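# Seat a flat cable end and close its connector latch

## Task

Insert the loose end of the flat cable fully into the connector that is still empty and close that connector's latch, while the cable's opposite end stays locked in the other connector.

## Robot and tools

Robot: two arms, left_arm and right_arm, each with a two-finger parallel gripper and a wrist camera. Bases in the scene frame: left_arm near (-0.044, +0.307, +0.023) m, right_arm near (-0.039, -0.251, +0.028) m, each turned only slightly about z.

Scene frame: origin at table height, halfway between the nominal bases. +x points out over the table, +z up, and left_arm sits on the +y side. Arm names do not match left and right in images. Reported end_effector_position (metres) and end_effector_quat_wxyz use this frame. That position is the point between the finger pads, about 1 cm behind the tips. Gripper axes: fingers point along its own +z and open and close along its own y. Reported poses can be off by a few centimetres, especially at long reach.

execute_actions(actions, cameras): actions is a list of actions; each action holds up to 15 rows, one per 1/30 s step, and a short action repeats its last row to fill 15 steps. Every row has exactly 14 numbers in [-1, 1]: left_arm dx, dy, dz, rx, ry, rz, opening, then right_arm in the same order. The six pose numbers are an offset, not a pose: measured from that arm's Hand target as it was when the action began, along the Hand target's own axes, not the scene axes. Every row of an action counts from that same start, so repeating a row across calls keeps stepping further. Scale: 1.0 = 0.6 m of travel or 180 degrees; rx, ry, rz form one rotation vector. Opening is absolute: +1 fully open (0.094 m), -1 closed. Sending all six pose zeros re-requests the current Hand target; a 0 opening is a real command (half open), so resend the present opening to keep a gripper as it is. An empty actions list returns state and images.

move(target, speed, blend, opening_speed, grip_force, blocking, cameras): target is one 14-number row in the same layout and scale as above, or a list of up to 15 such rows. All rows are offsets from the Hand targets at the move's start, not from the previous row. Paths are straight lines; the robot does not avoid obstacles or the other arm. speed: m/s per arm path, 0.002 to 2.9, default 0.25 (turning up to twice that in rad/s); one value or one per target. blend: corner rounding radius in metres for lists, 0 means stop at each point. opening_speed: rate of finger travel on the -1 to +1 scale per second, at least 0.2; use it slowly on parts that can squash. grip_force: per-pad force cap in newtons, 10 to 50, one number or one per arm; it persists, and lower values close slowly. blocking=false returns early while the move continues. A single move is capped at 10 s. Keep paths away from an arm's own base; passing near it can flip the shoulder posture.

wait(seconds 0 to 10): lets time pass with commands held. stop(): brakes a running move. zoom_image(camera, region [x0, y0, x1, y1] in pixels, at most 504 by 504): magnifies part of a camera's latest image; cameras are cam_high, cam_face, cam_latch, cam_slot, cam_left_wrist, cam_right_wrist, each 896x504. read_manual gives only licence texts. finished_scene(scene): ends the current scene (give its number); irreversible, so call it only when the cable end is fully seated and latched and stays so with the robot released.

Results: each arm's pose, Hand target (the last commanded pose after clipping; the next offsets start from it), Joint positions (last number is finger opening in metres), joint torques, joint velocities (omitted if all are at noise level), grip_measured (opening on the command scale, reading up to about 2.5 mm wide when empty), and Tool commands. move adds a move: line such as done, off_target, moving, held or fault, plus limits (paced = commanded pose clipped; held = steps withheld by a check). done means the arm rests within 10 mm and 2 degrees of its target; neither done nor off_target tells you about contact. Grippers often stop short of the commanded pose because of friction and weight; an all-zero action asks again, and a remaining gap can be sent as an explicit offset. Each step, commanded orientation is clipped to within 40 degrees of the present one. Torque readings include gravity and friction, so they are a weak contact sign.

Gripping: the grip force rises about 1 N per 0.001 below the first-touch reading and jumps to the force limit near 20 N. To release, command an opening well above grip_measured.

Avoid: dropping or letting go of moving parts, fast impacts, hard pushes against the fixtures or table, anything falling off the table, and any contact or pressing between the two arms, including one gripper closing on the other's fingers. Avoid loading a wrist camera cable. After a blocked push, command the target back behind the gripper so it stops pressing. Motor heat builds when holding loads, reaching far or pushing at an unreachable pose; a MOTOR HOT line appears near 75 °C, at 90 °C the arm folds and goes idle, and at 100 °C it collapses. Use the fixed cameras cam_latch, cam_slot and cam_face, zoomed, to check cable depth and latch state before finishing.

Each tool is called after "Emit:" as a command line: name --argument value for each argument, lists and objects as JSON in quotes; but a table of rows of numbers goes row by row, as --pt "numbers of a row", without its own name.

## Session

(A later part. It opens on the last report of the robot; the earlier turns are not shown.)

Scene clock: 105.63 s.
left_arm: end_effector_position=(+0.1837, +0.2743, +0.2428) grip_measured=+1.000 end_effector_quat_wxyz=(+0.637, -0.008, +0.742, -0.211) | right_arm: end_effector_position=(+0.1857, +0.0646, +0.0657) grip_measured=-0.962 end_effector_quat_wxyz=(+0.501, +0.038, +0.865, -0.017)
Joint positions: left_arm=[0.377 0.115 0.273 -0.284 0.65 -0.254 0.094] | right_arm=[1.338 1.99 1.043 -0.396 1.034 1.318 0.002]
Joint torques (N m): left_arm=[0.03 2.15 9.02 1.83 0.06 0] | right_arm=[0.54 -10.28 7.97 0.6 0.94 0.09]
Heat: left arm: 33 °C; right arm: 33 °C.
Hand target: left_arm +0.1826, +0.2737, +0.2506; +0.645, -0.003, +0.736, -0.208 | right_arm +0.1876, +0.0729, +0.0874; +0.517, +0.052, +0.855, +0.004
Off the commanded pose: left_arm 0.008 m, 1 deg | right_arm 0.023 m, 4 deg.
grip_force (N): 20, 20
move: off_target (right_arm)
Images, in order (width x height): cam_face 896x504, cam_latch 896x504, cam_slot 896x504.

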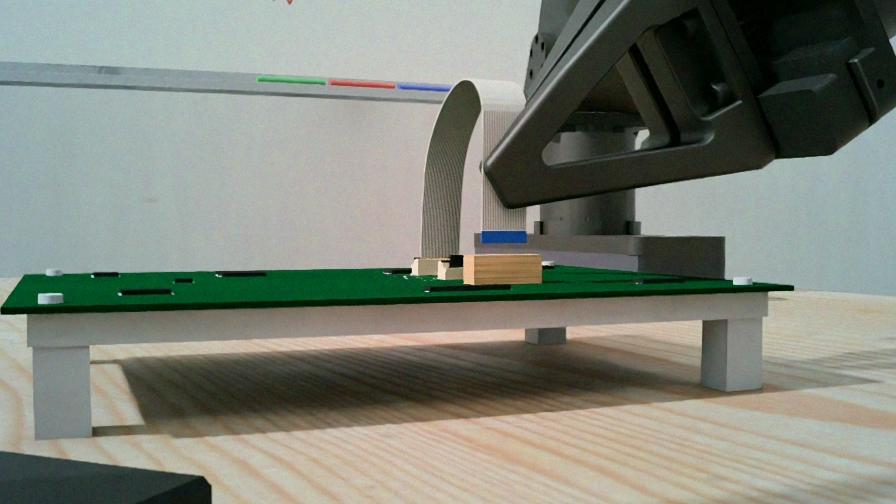

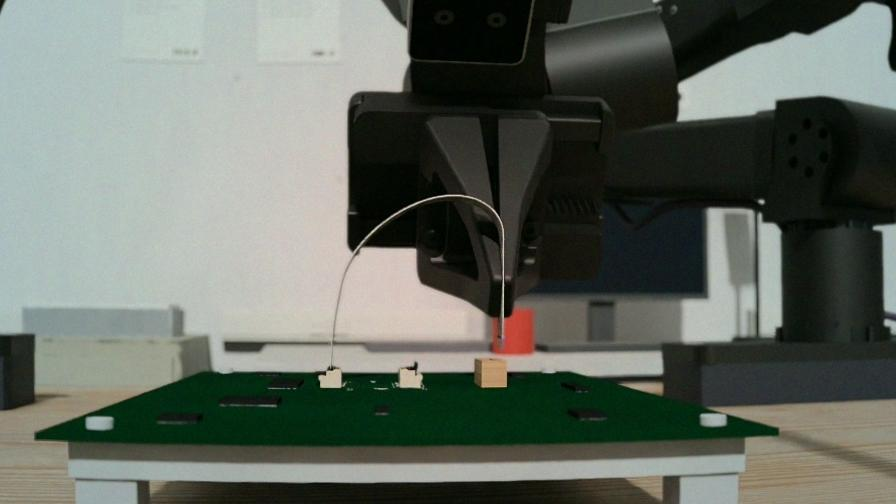

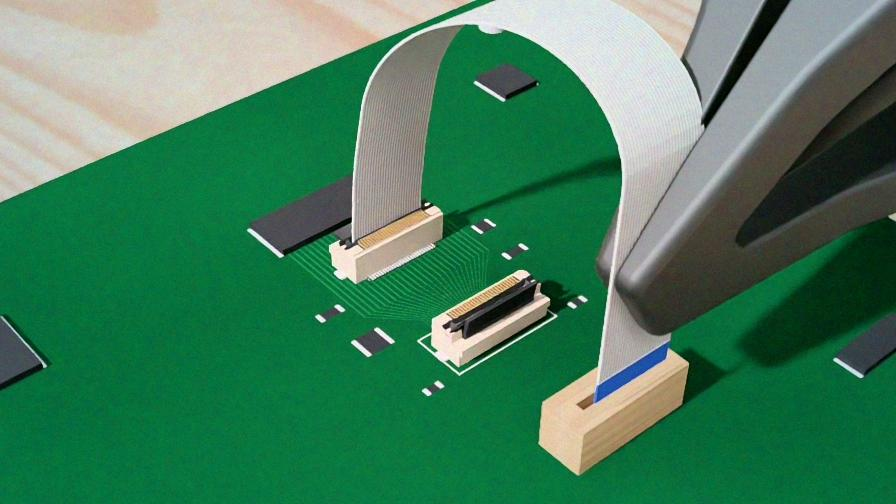

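Emit:
move --target '[0,0,0,0,0,0,1,0.007,-0.0202,0.0077,0.0073,0.001,-0.0068,-1]' --speed 0.03

Scene clock: 113.20 s.
left_arm: end_effector_position=(+0.1837, +0.2743, +0.2428) grip_measured=+1.000 end_effector_quat_wxyz=(+0.637, -0.008, +0.742, -0.211) | right_arm: end_effector_position=(+0.1856, +0.0642, +0.0656) grip_measured=-0.962 end_effector_quat_wxyz=(+0.501, +0.037, +0.865, -0.018)
Joint positions: left_arm=[0.377 0.115 0.273 -0.284 0.65 -0.254 0.094] | right_arm=[1.338 1.99 1.043 -0.399 1.034 1.318 0.002]
Joint torques (N m): left_arm=[-0.01 2.13 8.98 1.83 0.07 0.01] | right_arm=[-0.38 -10.37 5.23 0.6 0.94 0.1]
Heat: left arm: 33 °C; right arm: 34 °C.
Hand target: left_arm +0.1826, +0.2737, +0.2506; +0.645, -0.003, +0.736, -0.208 | right_arm +0.1887, +0.0610, +0.0808; +0.515, +0.049, +0.856, -0.012
Off the commanded pose: left_arm 0.008 m, 1 deg | right_arm 0.016 m, 2 deg.
grip_force (N): 20, 20
move: off_target (right_arm)

Emit:
move --target '[0,0,0,0,0,0,1,0,-0.0342,0.003,0.0026,0.0002,-0.0011,-1]' --speed 0.04 --cameras '["cam_latch","cam_face","cam_slot"]'

Scene clock: 115.67 s.
left_arm: end_effector_position=(+0.1837, +0.2743, +0.2428) grip_measured=+1.000 end_effector_quat_wxyz=(+0.637, -0.008, +0.742, -0.211) | right_arm: end_effector_position=(+0.1840, +0.0430, +0.0661) grip_measured=-0.962 end_effector_quat_wxyz=(+0.500, +0.038, +0.865, -0.025)
Joint positions: left_arm=[0.377 0.115 0.273 -0.284 0.65 -0.254 0.094] | right_arm=[1.33 1.933 0.961 -0.384 1.035 1.318 0.002]
Joint torques (N m): left_arm=[-0.06 2.13 9.03 1.83 0.07 -0.01] | right_arm=[-0.75 -9.78 4.74 0.74 0.91 -0.02]
Heat: left arm: 33 °C; right arm: 34 °C.
Hand target: left_arm +0.1826, +0.2737, +0.2506; +0.645, -0.003, +0.736, -0.208 | right_arm +0.1884, +0.0405, +0.0794; +0.514, +0.050, +0.856, -0.016
Off the commanded pose: left_arm 0.008 m, 1 deg | right_arm 0.014 m, 3 deg.
grip_force (N): 20, 20
move: off_target (right_arm)
Images, in order (width x height): cam_face 896x504, cam_latch 896x504, cam_slot 896x504.

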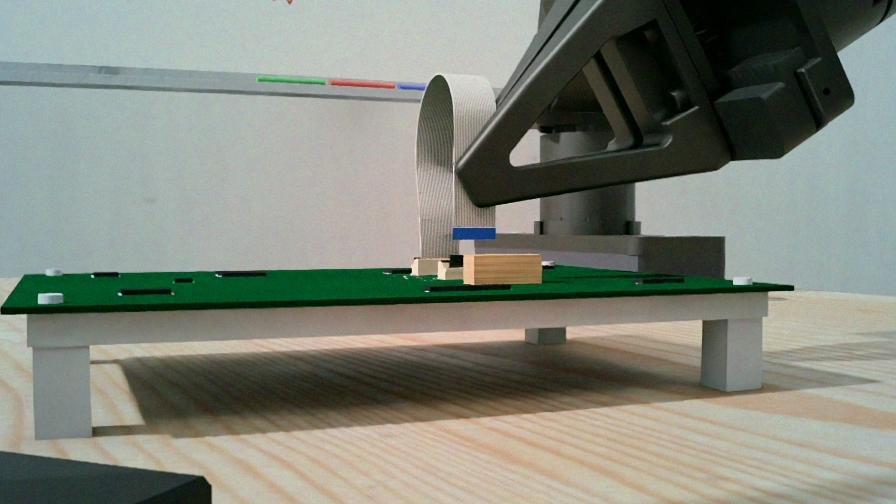

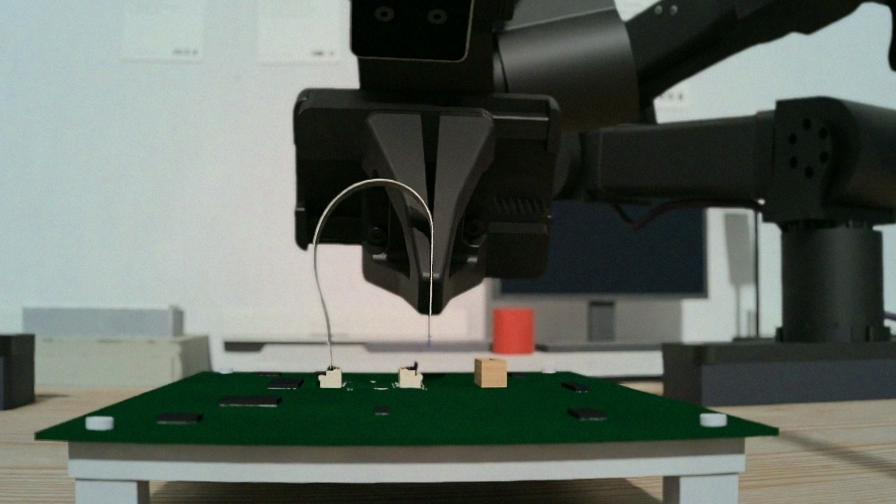

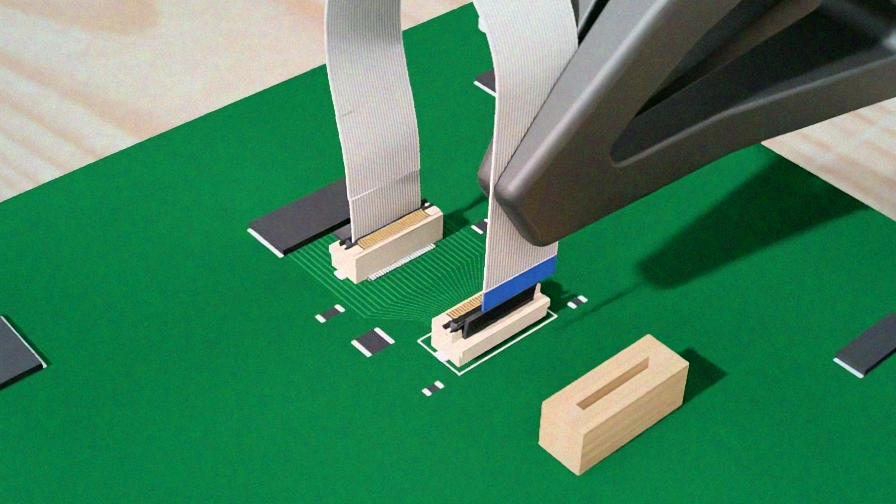

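Emit:
move --target '[0,0,0,0,0,0,1,0.001,-0.0100,0.0012,-0.0014,0,-0.0008,-1]' --speed 0.03 --cameras '["cam_latch","cam_face","cam_slot","cam_right_wrist"]'

Emit:
zoom_image --camera "cam_latch" --region '[370, 300, 460, 400]'

Emit:
zoom_image --camera "cam_slot" --region '[410, 220, 600, 390]'

Emit:
zoom_image --camera "cam_face" --region '[400, 190, 560, 310]'

Emit:
zoom_image --camera "cam_right_wrist" --region '[370, 380, 600, 504]'

Scene clock: 118.77 s.
left_arm: end_effector_position=(+0.1837, +0.2743, +0.2428) grip_measured=+1.000 end_effector_quat_wxyz=(+0.637, -0.008, +0.742, -0.211) | right_arm: end_effector_position=(+0.1836, +0.0375, +0.0659) grip_measured=-0.962 end_effector_quat_wxyz=(+0.501, +0.038, +0.864, -0.021)
Joint positions: left_arm=[0.377 0.115 0.273 -0.284 0.65 -0.254 0.094] | right_arm=[1.327 1.912 0.925 -0.353 1.035 1.305 0.002]
Joint torques (N m): left_arm=[-0.03 2.13 9.05 1.82 0.06 0] | right_arm=[-0.85 -9.51 4.59 0.75 0.9 -0.07]
Heat: left arm: 33 °C; right arm: 33 °C.
Hand target: left_arm +0.1826, +0.2737, +0.2506; +0.645, -0.003, +0.736, -0.208 | right_arm +0.1881, +0.0345, +0.0784; +0.514, +0.048, +0.856, -0.015
Off the commanded pose: left_arm 0.008 m, 1 deg | right_arm 0.014 m, 2 deg.
grip_force (N): 20, 20
move: off_target (right_arm)
camera_calibration:
cam_right_wrist: T_world_to_cam=[[-0.0677492, -0.996819, 0.0419804, 0.0431311], [-0.831726, 0.0331891, -0.554194, 0.223738], [0.551038, -0.0724624, -0.831328, 0.0473387], [0, 0, 0, 1]] pos_world=[0.162925, 0.0389986, 0.161538]
Images, in order (width x height): cam_face 896x504, cam_latch 896x504, cam_slot 896x504, cam_right_wrist 896x504.

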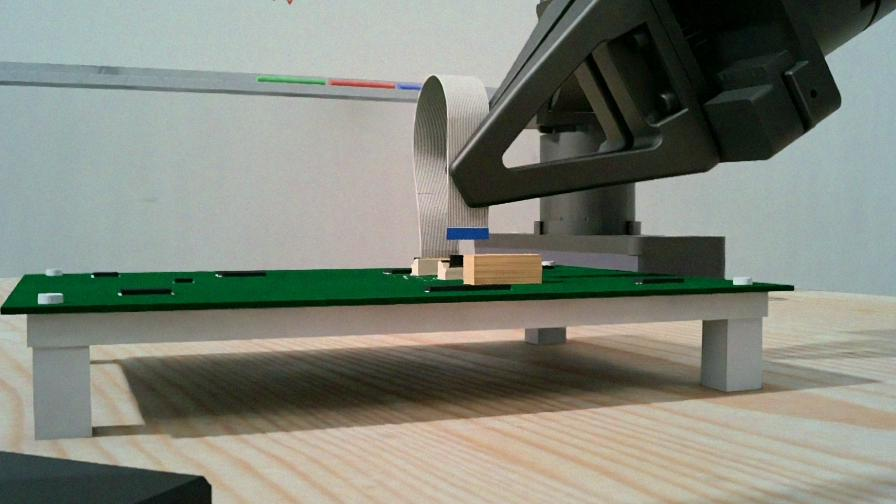

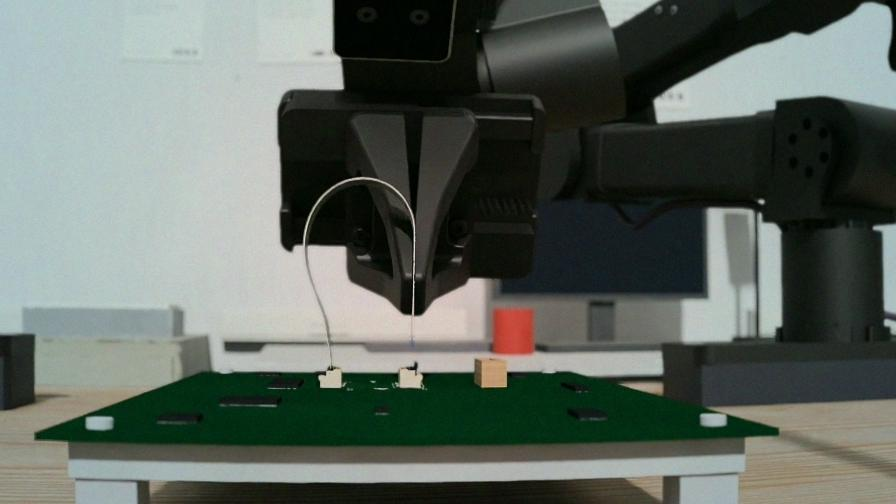

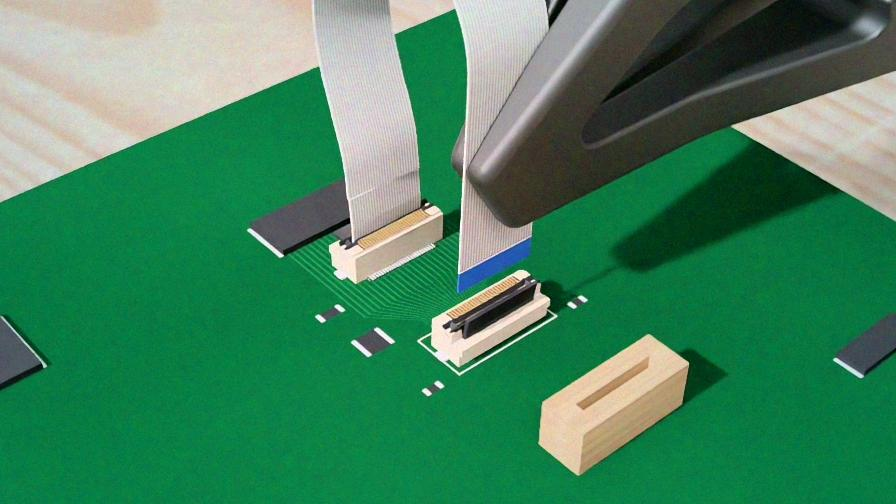

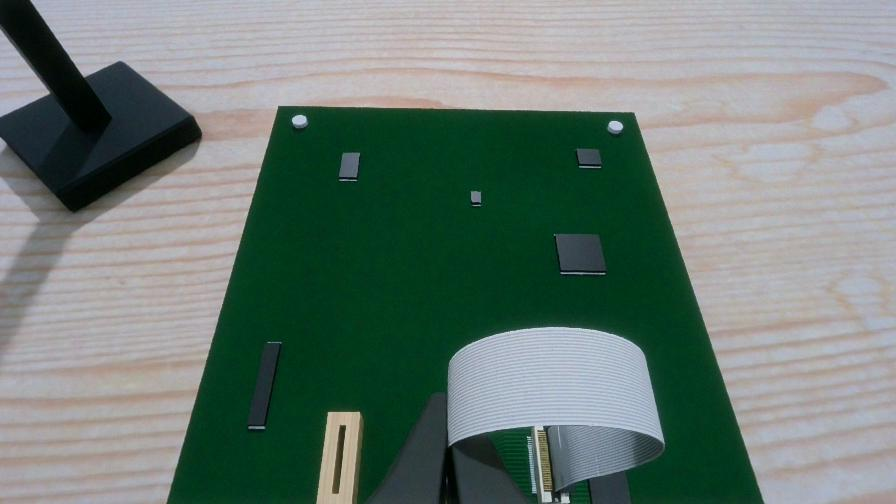

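Scaled by 5.040 from the camera's 896x504 image, which has a finer 1280x720 frame.

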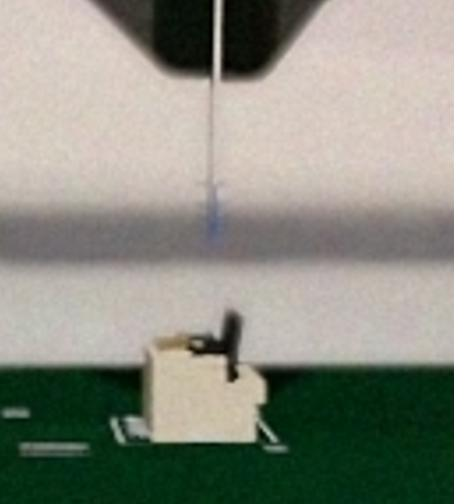

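Scaled by 2.653 from the camera's 896x504 image, which has a finer 1280x720 frame.

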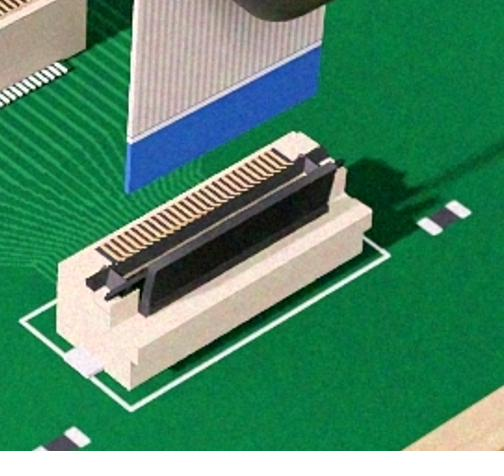

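Scaled by 3.150 from the camera's 896x504 image, which has a finer 1280x720 frame.

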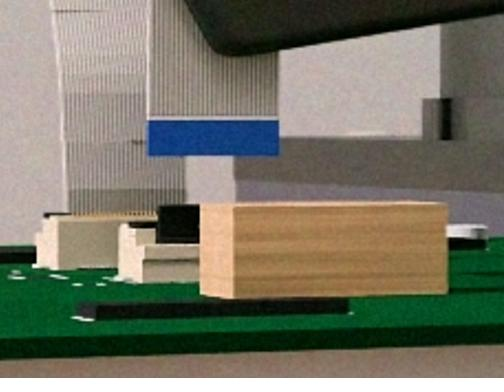

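Scaled by 2.191 from the camera's 896x504 image, which has a finer 1280x720 frame.

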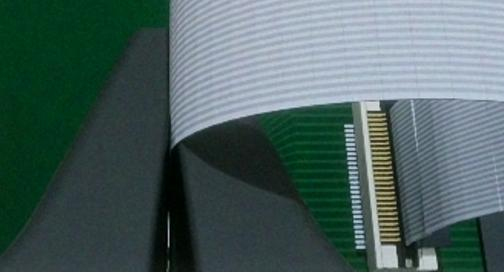

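Emit:
zoom_image --camera "cam_slot" --region '[310, 190, 460, 300]'

Emit:
zoom_image --camera "cam_slot" --region '[420, 230, 570, 340]'

Emit:
zoom_image --camera "cam_face" --region '[400, 230, 490, 290]'

Scaled by 3.360 from the camera's 896x504 image, which has a finer 1280x720 frame.

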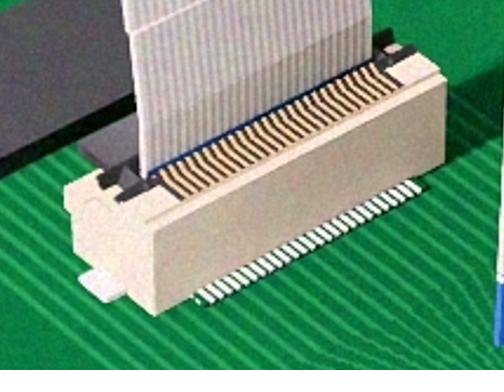

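Scaled by 3.360 from the camera's 896x504 image, which has a finer 1280x720 frame.

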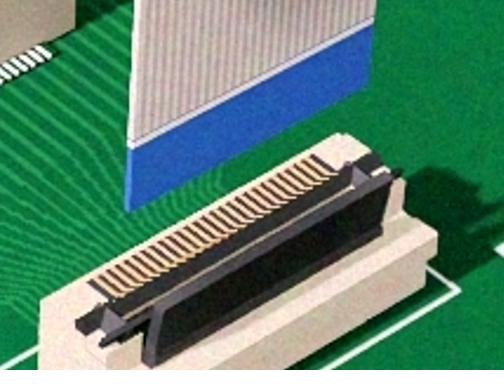

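Scaled by 5.600 from the camera's 896x504 image, which has a finer 1280x720 frame.

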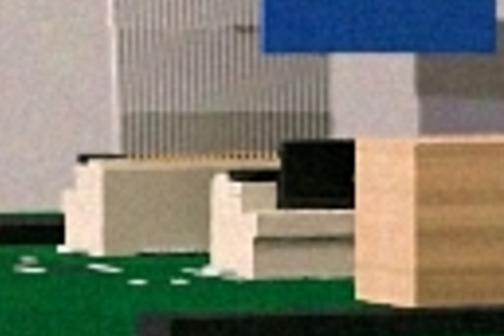

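Emit:
zoom_image --camera "cam_slot" --region '[425, 230, 545, 300]'

Emit:
zoom_image --camera "cam_slot" --region '[425, 265, 565, 375]'

Scaled by 4.200 from the camera's 896x504 image, which has a finer 1280x720 frame.

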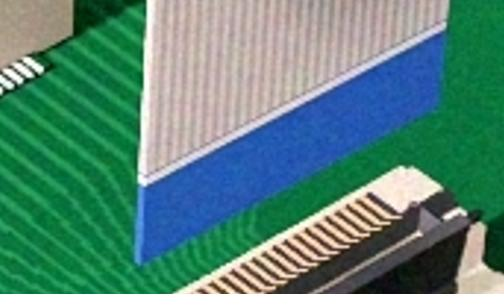

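Scaled by 3.600 from the camera's 896x504 image, which has a finer 1280x720 frame.

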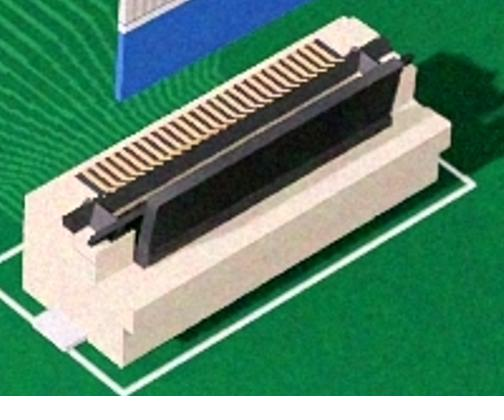

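Emit:
move --target '[0,0,0,0,0,0,1,0.0207,-0.0075,0.0102,0.0018,0.0018,-0.0152,-1]' --speed 0.03

Scene clock: 136.00 s.
left_arm: end_effector_position=(+0.1837, +0.2743, +0.2428) grip_measured=+1.000 end_effector_quat_wxyz=(+0.637, -0.008, +0.742, -0.211) | right_arm: end_effector_position=(+0.1832, +0.0354, +0.0616) grip_measured=-0.962 end_effector_quat_wxyz=(+0.502, +0.025, +0.864, -0.024)
Joint positions: left_arm=[0.377 0.115 0.273 -0.284 0.65 -0.254 0.094] | right_arm=[1.327 1.912 0.898 -0.31 1.035 1.266 0.002]
Joint torques (N m): left_arm=[0.03 2.11 9.06 1.82 0.06 0] | right_arm=[-0.98 -7.21 4.51 0.79 0.84 -0.04]
Heat: left arm: 33 °C; right arm: 33 °C.
Hand target: left_arm +0.1826, +0.2737, +0.2506; +0.645, -0.003, +0.736, -0.208 | right_arm +0.1872, +0.0304, +0.0644; +0.511, +0.029, +0.858, -0.029
Off the commanded pose: left_arm 0.008 m, 1 deg | right_arm 0.007 m, 1 deg.
grip_force (N): 20, 20
move: done

Emit:
execute_actions --actions '[]' --cameras '["cam_latch","cam_face","cam_slot"]'

Emit:
zoom_image --camera "cam_latch" --region '[370, 300, 460, 400]'

Emit:
zoom_image --camera "cam_slot" --region '[425, 240, 565, 350]'

Emit:
zoom_image --camera "cam_face" --region '[400, 200, 520, 290]'

Scene clock: 136.73 s.
left_arm: end_effector_position=(+0.1837, +0.2743, +0.2428) grip_measured=+1.000 end_effector_quat_wxyz=(+0.637, -0.008, +0.742, -0.211) | right_arm: end_effector_position=(+0.1832, +0.0355, +0.0616) grip_measured=-0.962 end_effector_quat_wxyz=(+0.502, +0.025, +0.864, -0.024)
Joint positions: left_arm=[0.377 0.115 0.273 -0.284 0.65 -0.254 0.094] | right_arm=[1.327 1.912 0.898 -0.309 1.035 1.266 0.002]
Joint velocities: within noise
Joint torques (N m): left_arm=[0.01 2.14 9.02 1.83 0.05 0.01] | right_arm=[-0.95 -7.24 4.51 0.79 0.84 -0.05]
Heat: left arm: 33 °C; right arm: 33 °C.
Hand target: left_arm +0.1826, +0.2737, +0.2506; +0.645, -0.003, +0.736, -0.208 | right_arm +0.1872, +0.0303, +0.0644; +0.511, +0.029, +0.859, -0.029
Tool commands: left_gripper/opening=+1.0 right_gripper/opening=-1.0
Off the commanded pose: left_arm 0.008 m, 1 deg | right_arm 0.007 m, 1 deg.
grip_force (N): 20, 20
Images, in order (width x height): cam_face 896x504, cam_latch 896x504, cam_slot 896x504.

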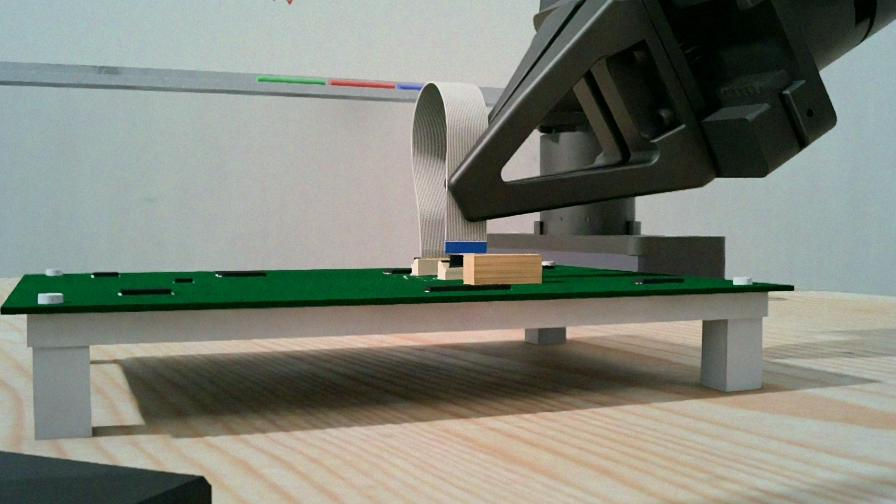

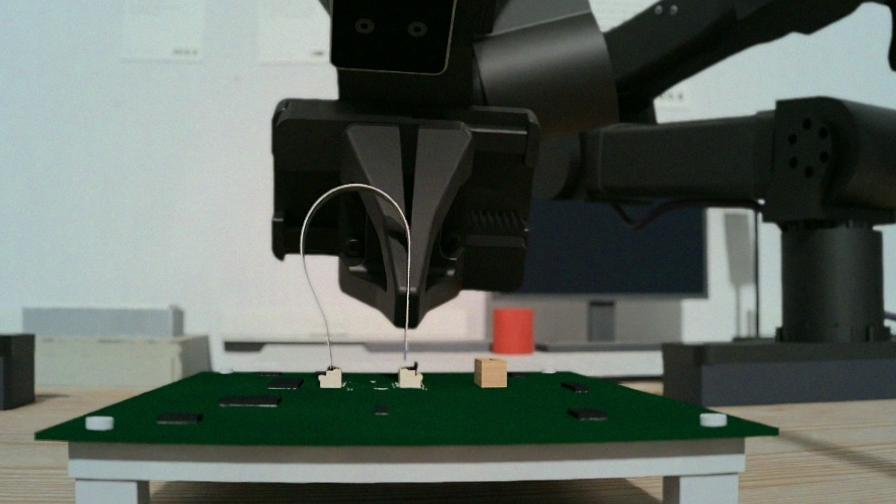

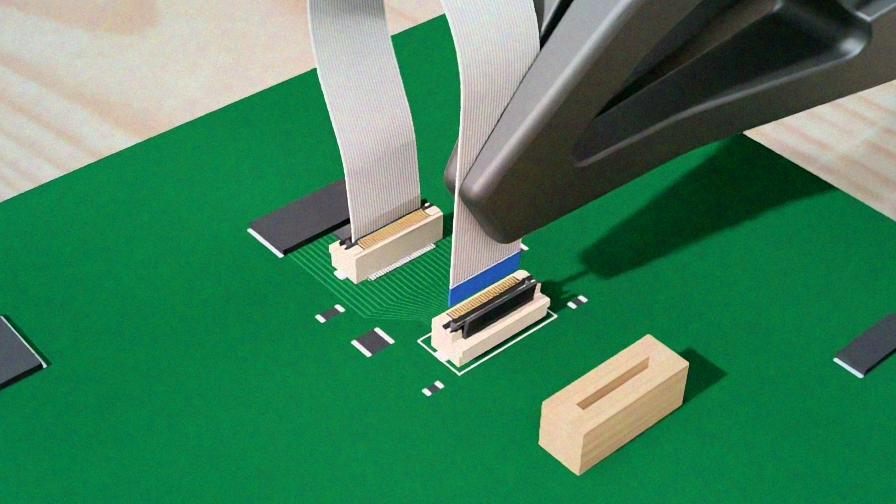

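Scaled by 5.040 from the camera's 896x504 image, which has a finer 1280x720 frame.

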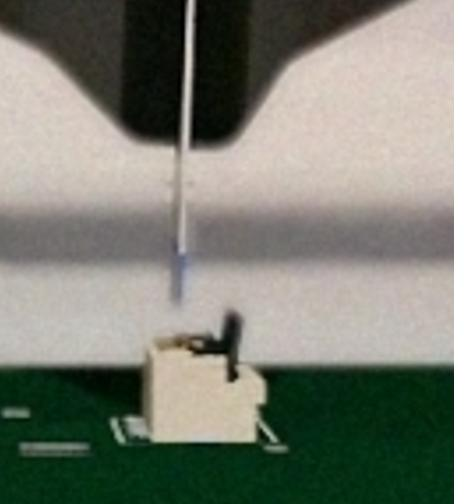

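Scaled by 3.600 from the camera's 896x504 image, which has a finer 1280x720 frame.

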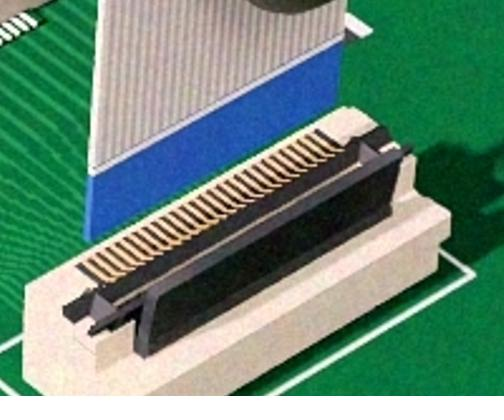

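Scaled by 4.200 from the camera's 896x504 image, which has a finer 1280x720 frame.

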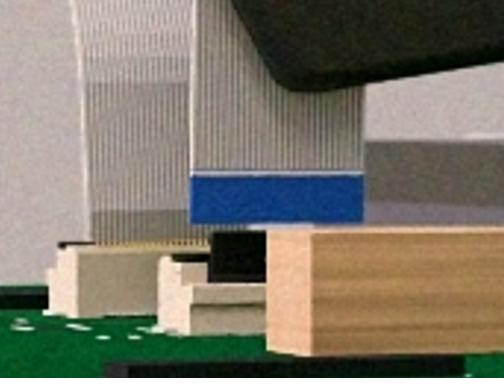

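Emit:
move --target '[0,0,0,0,0,0,1,-0.018,0.006,-0.0088,-0.0101,0.0004,0.0133,-1]' --speed 0.03 --cameras '["cam_latch","cam_face","cam_slot"]'

Emit:
zoom_image --camera "cam_latch" --region '[370, 300, 460, 400]'

Emit:
zoom_image --camera "cam_slot" --region '[425, 240, 565, 350]'

Emit:
zoom_image --camera "cam_face" --region '[400, 200, 520, 290]'

Scene clock: 148.03 s.
left_arm: end_effector_position=(+0.1837, +0.2743, +0.2428) grip_measured=+1.000 end_effector_quat_wxyz=(+0.637, -0.008, +0.742, -0.211) | right_arm: end_effector_position=(+0.1846, +0.0370, +0.0663) grip_measured=-0.962 end_effector_quat_wxyz=(+0.503, +0.030, +0.864, -0.012)
Joint positions: left_arm=[0.377 0.115 0.273 -0.284 0.65 -0.254 0.094] | right_arm=[1.323 1.889 0.886 -0.28 1.029 1.25 0.002]
Joint torques (N m): left_arm=[-0.01 2.09 9.03 1.82 0.06 0.01] | right_arm=[-0.85 -9.2 4.51 0.84 0.75 -0.06]
Heat: left arm: 33 °C; right arm: 33 °C.
Hand target: left_arm +0.1826, +0.2737, +0.2506; +0.645, -0.003, +0.736, -0.208 | right_arm +0.1880, +0.0342, +0.0763; +0.512, +0.039, +0.858, -0.005
Off the commanded pose: left_arm 0.008 m, 1 deg | right_arm 0.011 m, 2 deg.
grip_force (N): 20, 20
move: off_target (right_arm)
Images, in order (width x height): cam_face 896x504, cam_latch 896x504, cam_slot 896x504.

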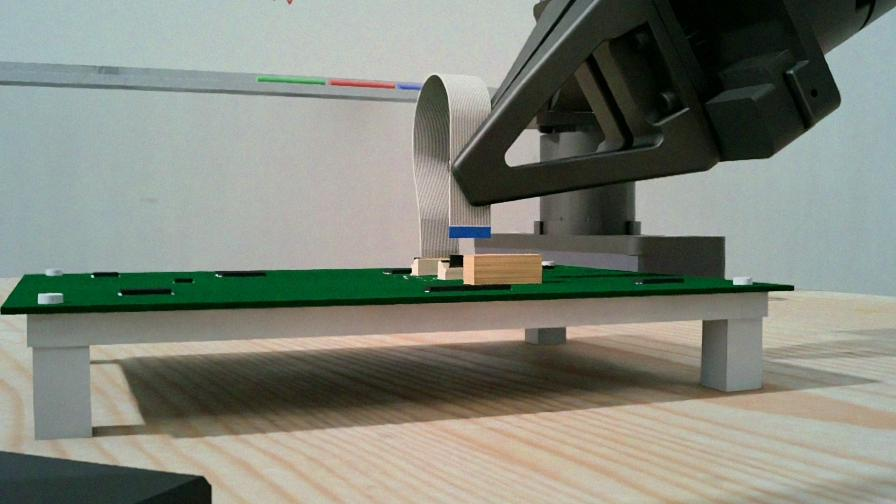

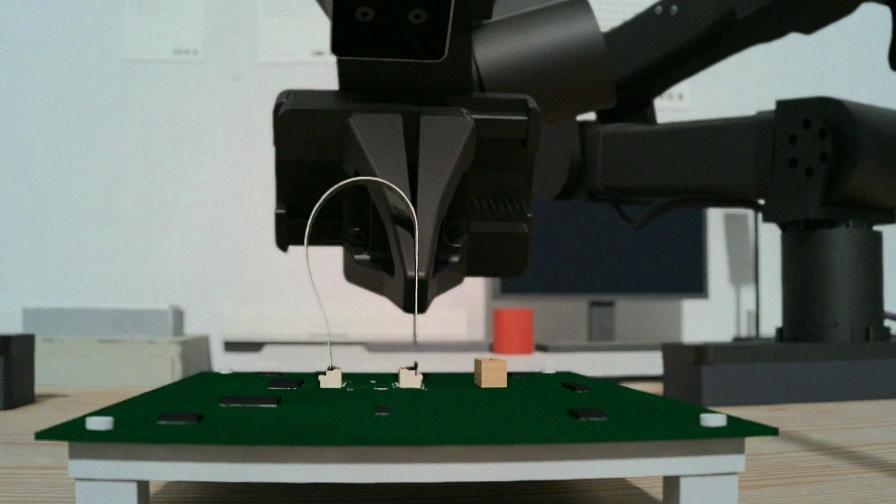

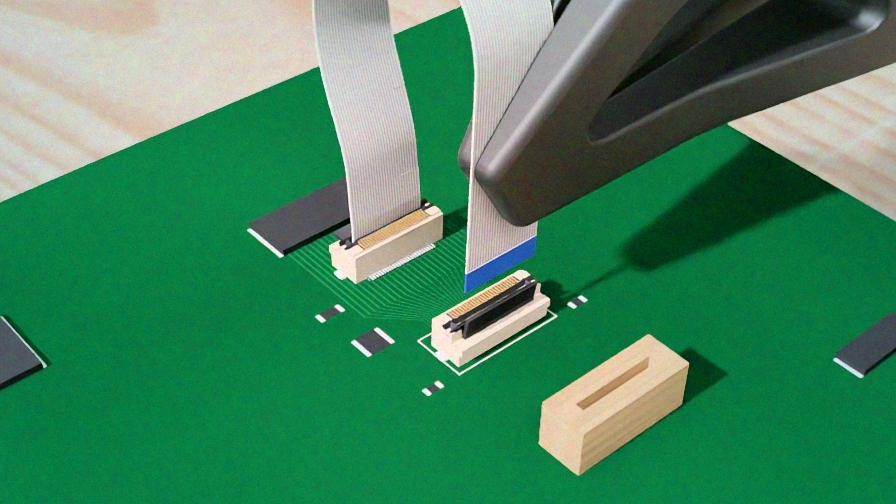

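Scaled by 5.040 from the camera's 896x504 image, which has a finer 1280x720 frame.

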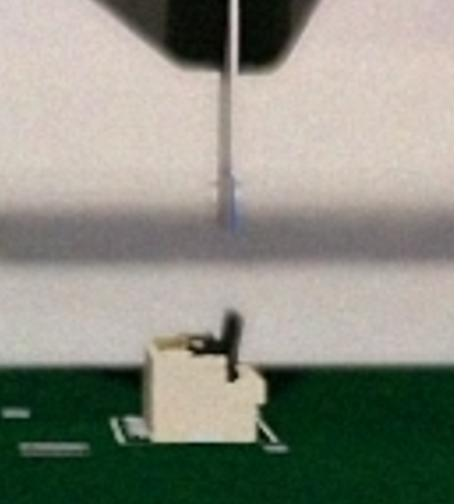

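Scaled by 3.600 from the camera's 896x504 image, which has a finer 1280x720 frame.

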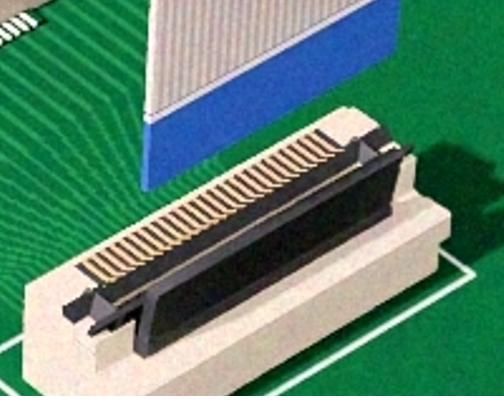

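Scaled by 4.200 from the camera's 896x504 image, which has a finer 1280x720 frame.

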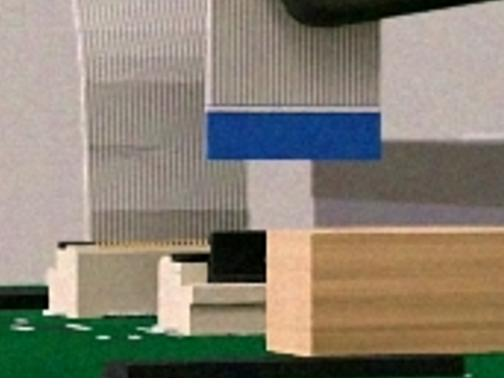

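Emit:
execute_actions --actions '[]' --cameras '["cam_latch","cam_slot","cam_face"]'

Emit:
zoom_image --camera "cam_latch" --region '[370, 300, 460, 400]'

Emit:
zoom_image --camera "cam_slot" --region '[425, 240, 565, 350]'

Emit:
zoom_image --camera "cam_face" --region '[400, 200, 520, 290]'

Scene clock: 152.50 s.
left_arm: end_effector_position=(+0.1837, +0.2743, +0.2428) grip_measured=+1.000 end_effector_quat_wxyz=(+0.637, -0.008, +0.742, -0.211) | right_arm: end_effector_position=(+0.1846, +0.0371, +0.0663) grip_measured=-0.962 end_effector_quat_wxyz=(+0.503, +0.030, +0.864, -0.011)
Joint positions: left_arm=[0.377 0.115 0.273 -0.284 0.65 -0.254 0.094] | right_arm=[1.323 1.889 0.886 -0.279 1.029 1.25 0.002]
Joint velocities: within noise
Joint torques (N m): left_arm=[0.05 2.13 8.99 1.83 0.06 -0.01] | right_arm=[-0.83 -9.22 4.56 0.84 0.75 -0.06]
Heat: left arm: 33 °C; right arm: 33 °C.
Hand target: left_arm +0.1826, +0.2737, +0.2506; +0.645, -0.003, +0.736, -0.208 | right_arm +0.1880, +0.0341, +0.0764; +0.512, +0.039, +0.858, -0.005
Tool commands: left_gripper/opening=+1.0 right_gripper/opening=-1.0
Off the commanded pose: left_arm 0.008 m, 1 deg | right_arm 0.011 m, 2 deg.
grip_force (N): 20, 20
Images, in order (width x height): cam_face 896x504, cam_latch 896x504, cam_slot 896x504.

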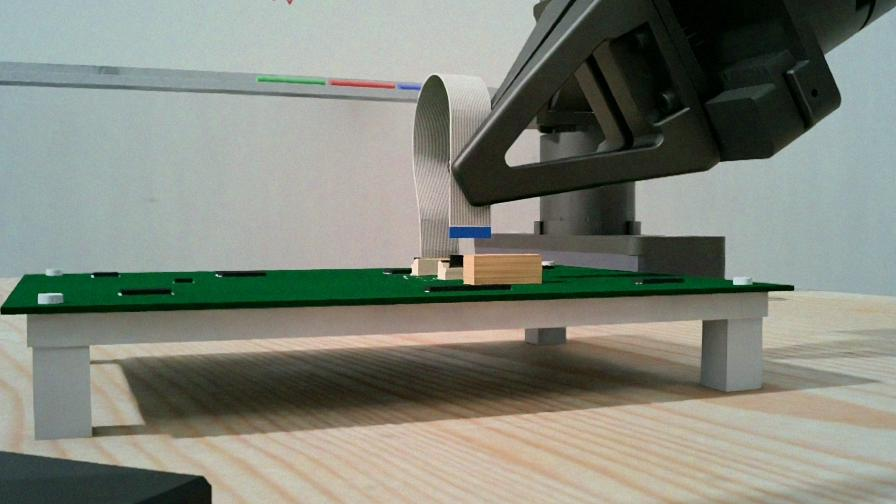

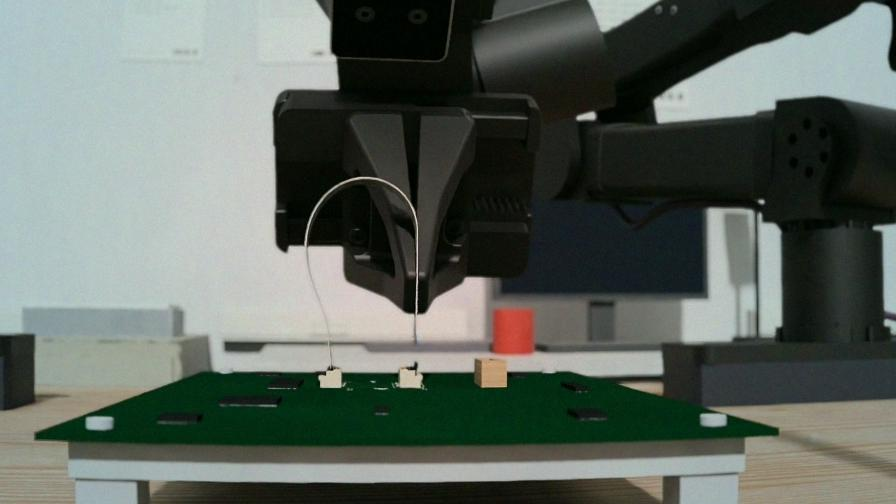

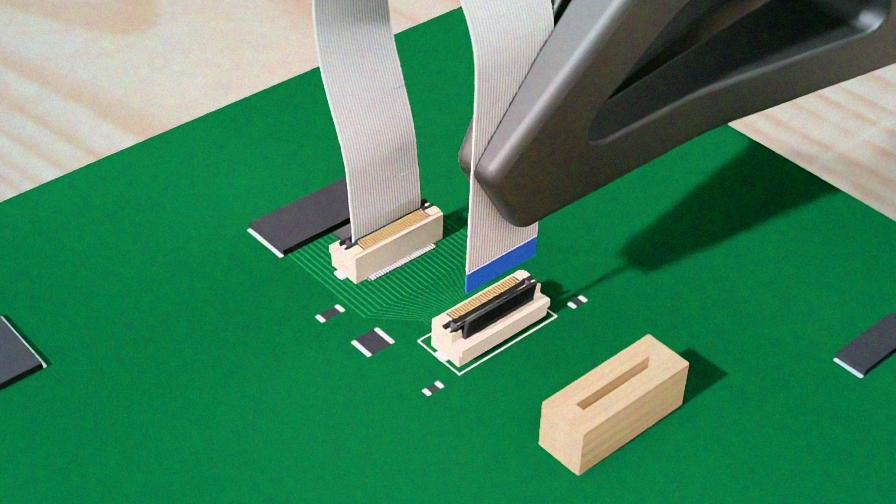

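Scaled by 5.040 from the camera's 896x504 image, which has a finer 1280x720 frame.

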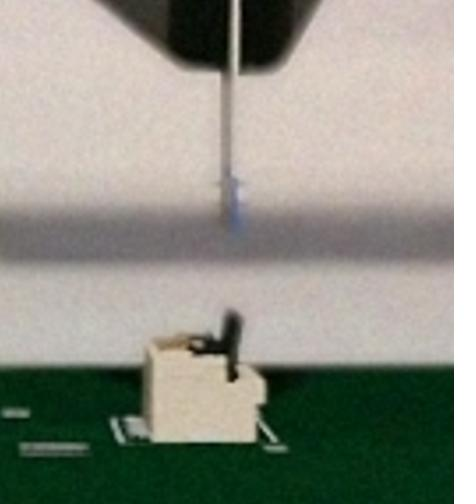

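Scaled by 3.600 from the camera's 896x504 image, which has a finer 1280x720 frame.

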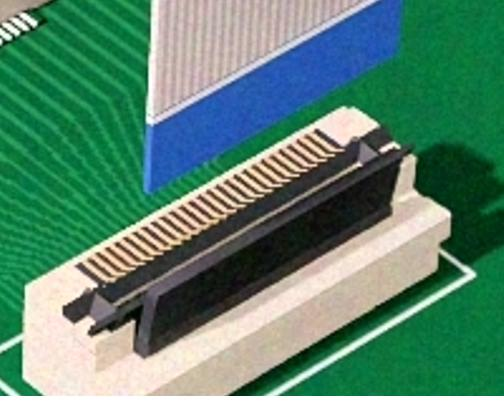

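Scaled by 4.200 from the camera's 896x504 image, which has a finer 1280x720 frame.

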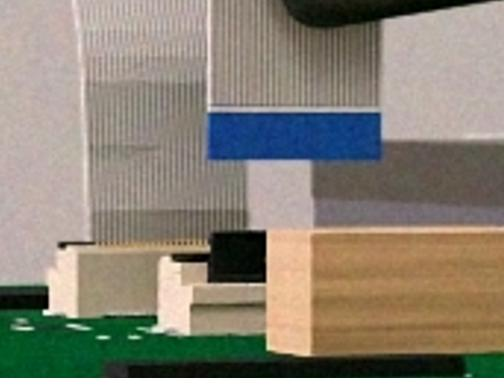

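Emit:
move --target '[0,0,0,0,0,0,1, 0.00219,-0.00258,0.00139,0,0,0,-1]' --speed 0.02 --cameras '["cam_latch","cam_slot","cam_face"]'

Emit:
zoom_image --camera "cam_latch" --region '[370, 300, 460, 400]'

Emit:
zoom_image --camera "cam_slot" --region '[425, 240, 565, 350]'

Emit:
zoom_image --camera "cam_face" --region '[400, 200, 520, 290]'

Scene clock: 155.97 s.
left_arm: end_effector_position=(+0.1837, +0.2743, +0.2428) grip_measured=+1.000 end_effector_quat_wxyz=(+0.637, -0.008, +0.742, -0.211) | right_arm: end_effector_position=(+0.1842, +0.0355, +0.0645) grip_measured=-0.962 end_effector_quat_wxyz=(+0.503, +0.029, +0.864, -0.012)
Joint positions: left_arm=[0.377 0.115 0.273 -0.284 0.65 -0.254 0.094] | right_arm=[1.323 1.889 0.876 -0.269 1.029 1.248 0.002]
Joint torques (N m): left_arm=[-0.02 2.13 9.01 1.82 0.06 -0.01] | right_arm=[-0.99 -9.21 4.59 0.87 0.74 -0.06]
Heat: left arm: 33 °C; right arm: 33 °C.
Hand target: left_arm +0.1826, +0.2737, +0.2506; +0.645, -0.003, +0.736, -0.208 | right_arm +0.1880, +0.0328, +0.0748; +0.512, +0.039, +0.858, -0.005
Off the commanded pose: left_arm 0.008 m, 1 deg | right_arm 0.011 m, 2 deg.
grip_force (N): 20, 20
move: off_target (right_arm)
Images, in order (width x height): cam_face 896x504, cam_latch 896x504, cam_slot 896x504.

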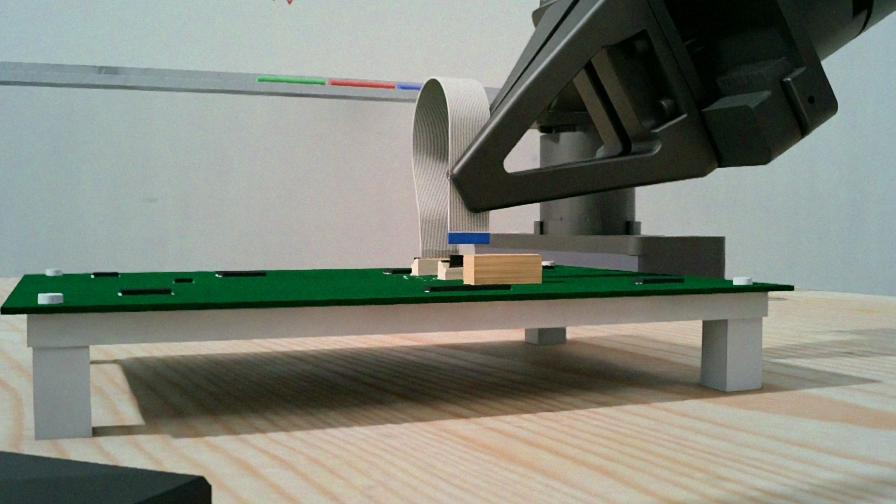

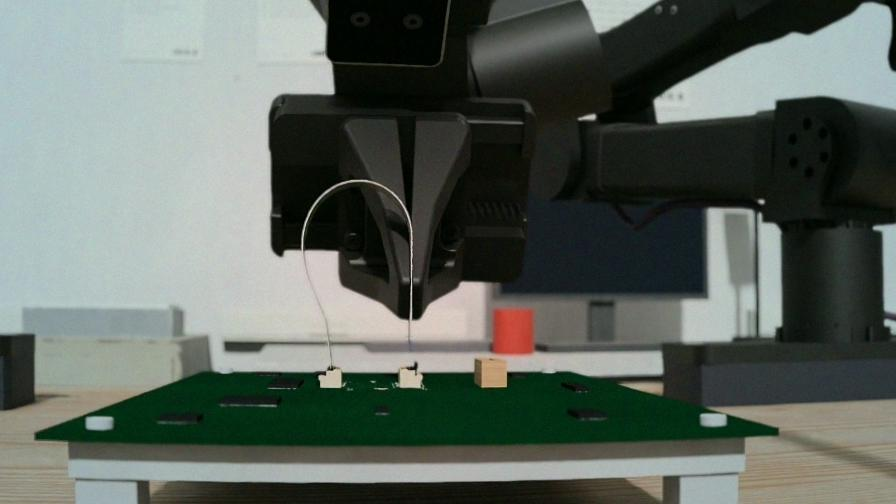

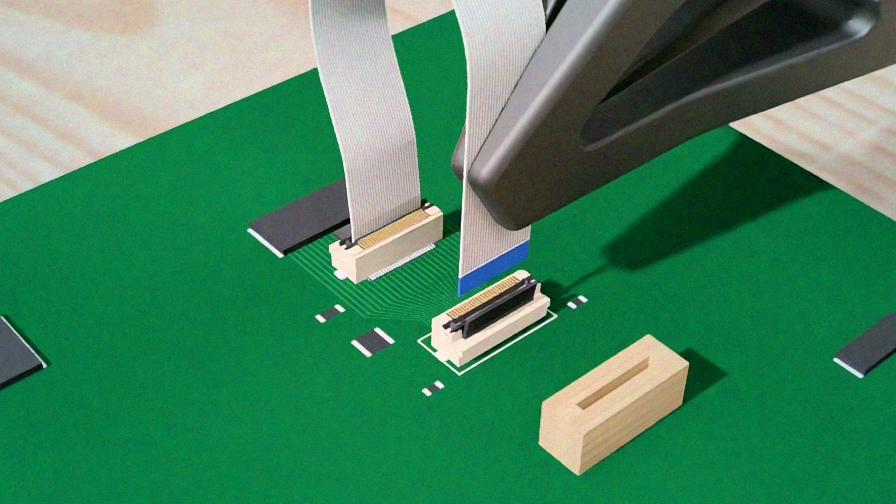

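Scaled by 5.040 from the camera's 896x504 image, which has a finer 1280x720 frame.

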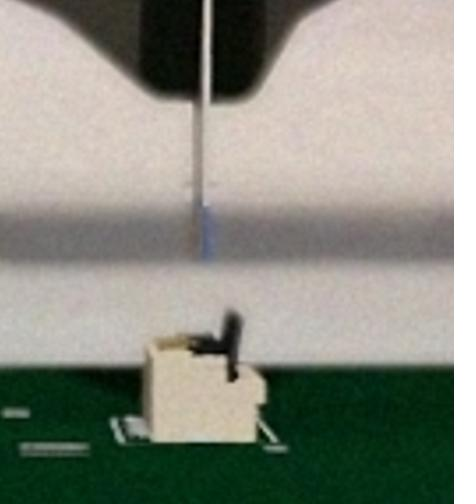

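Scaled by 3.600 from the camera's 896x504 image, which has a finer 1280x720 frame.

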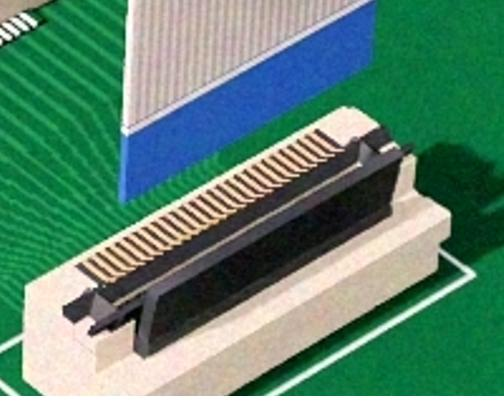

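Scaled by 4.200 from the camera's 896x504 image, which has a finer 1280x720 frame.

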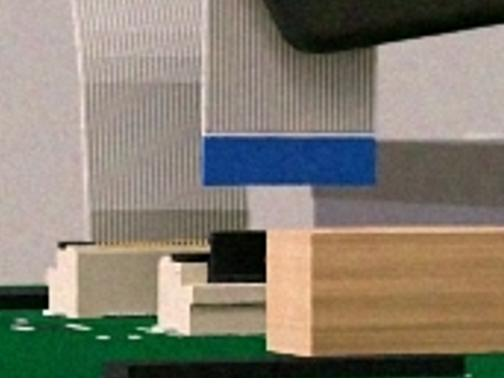

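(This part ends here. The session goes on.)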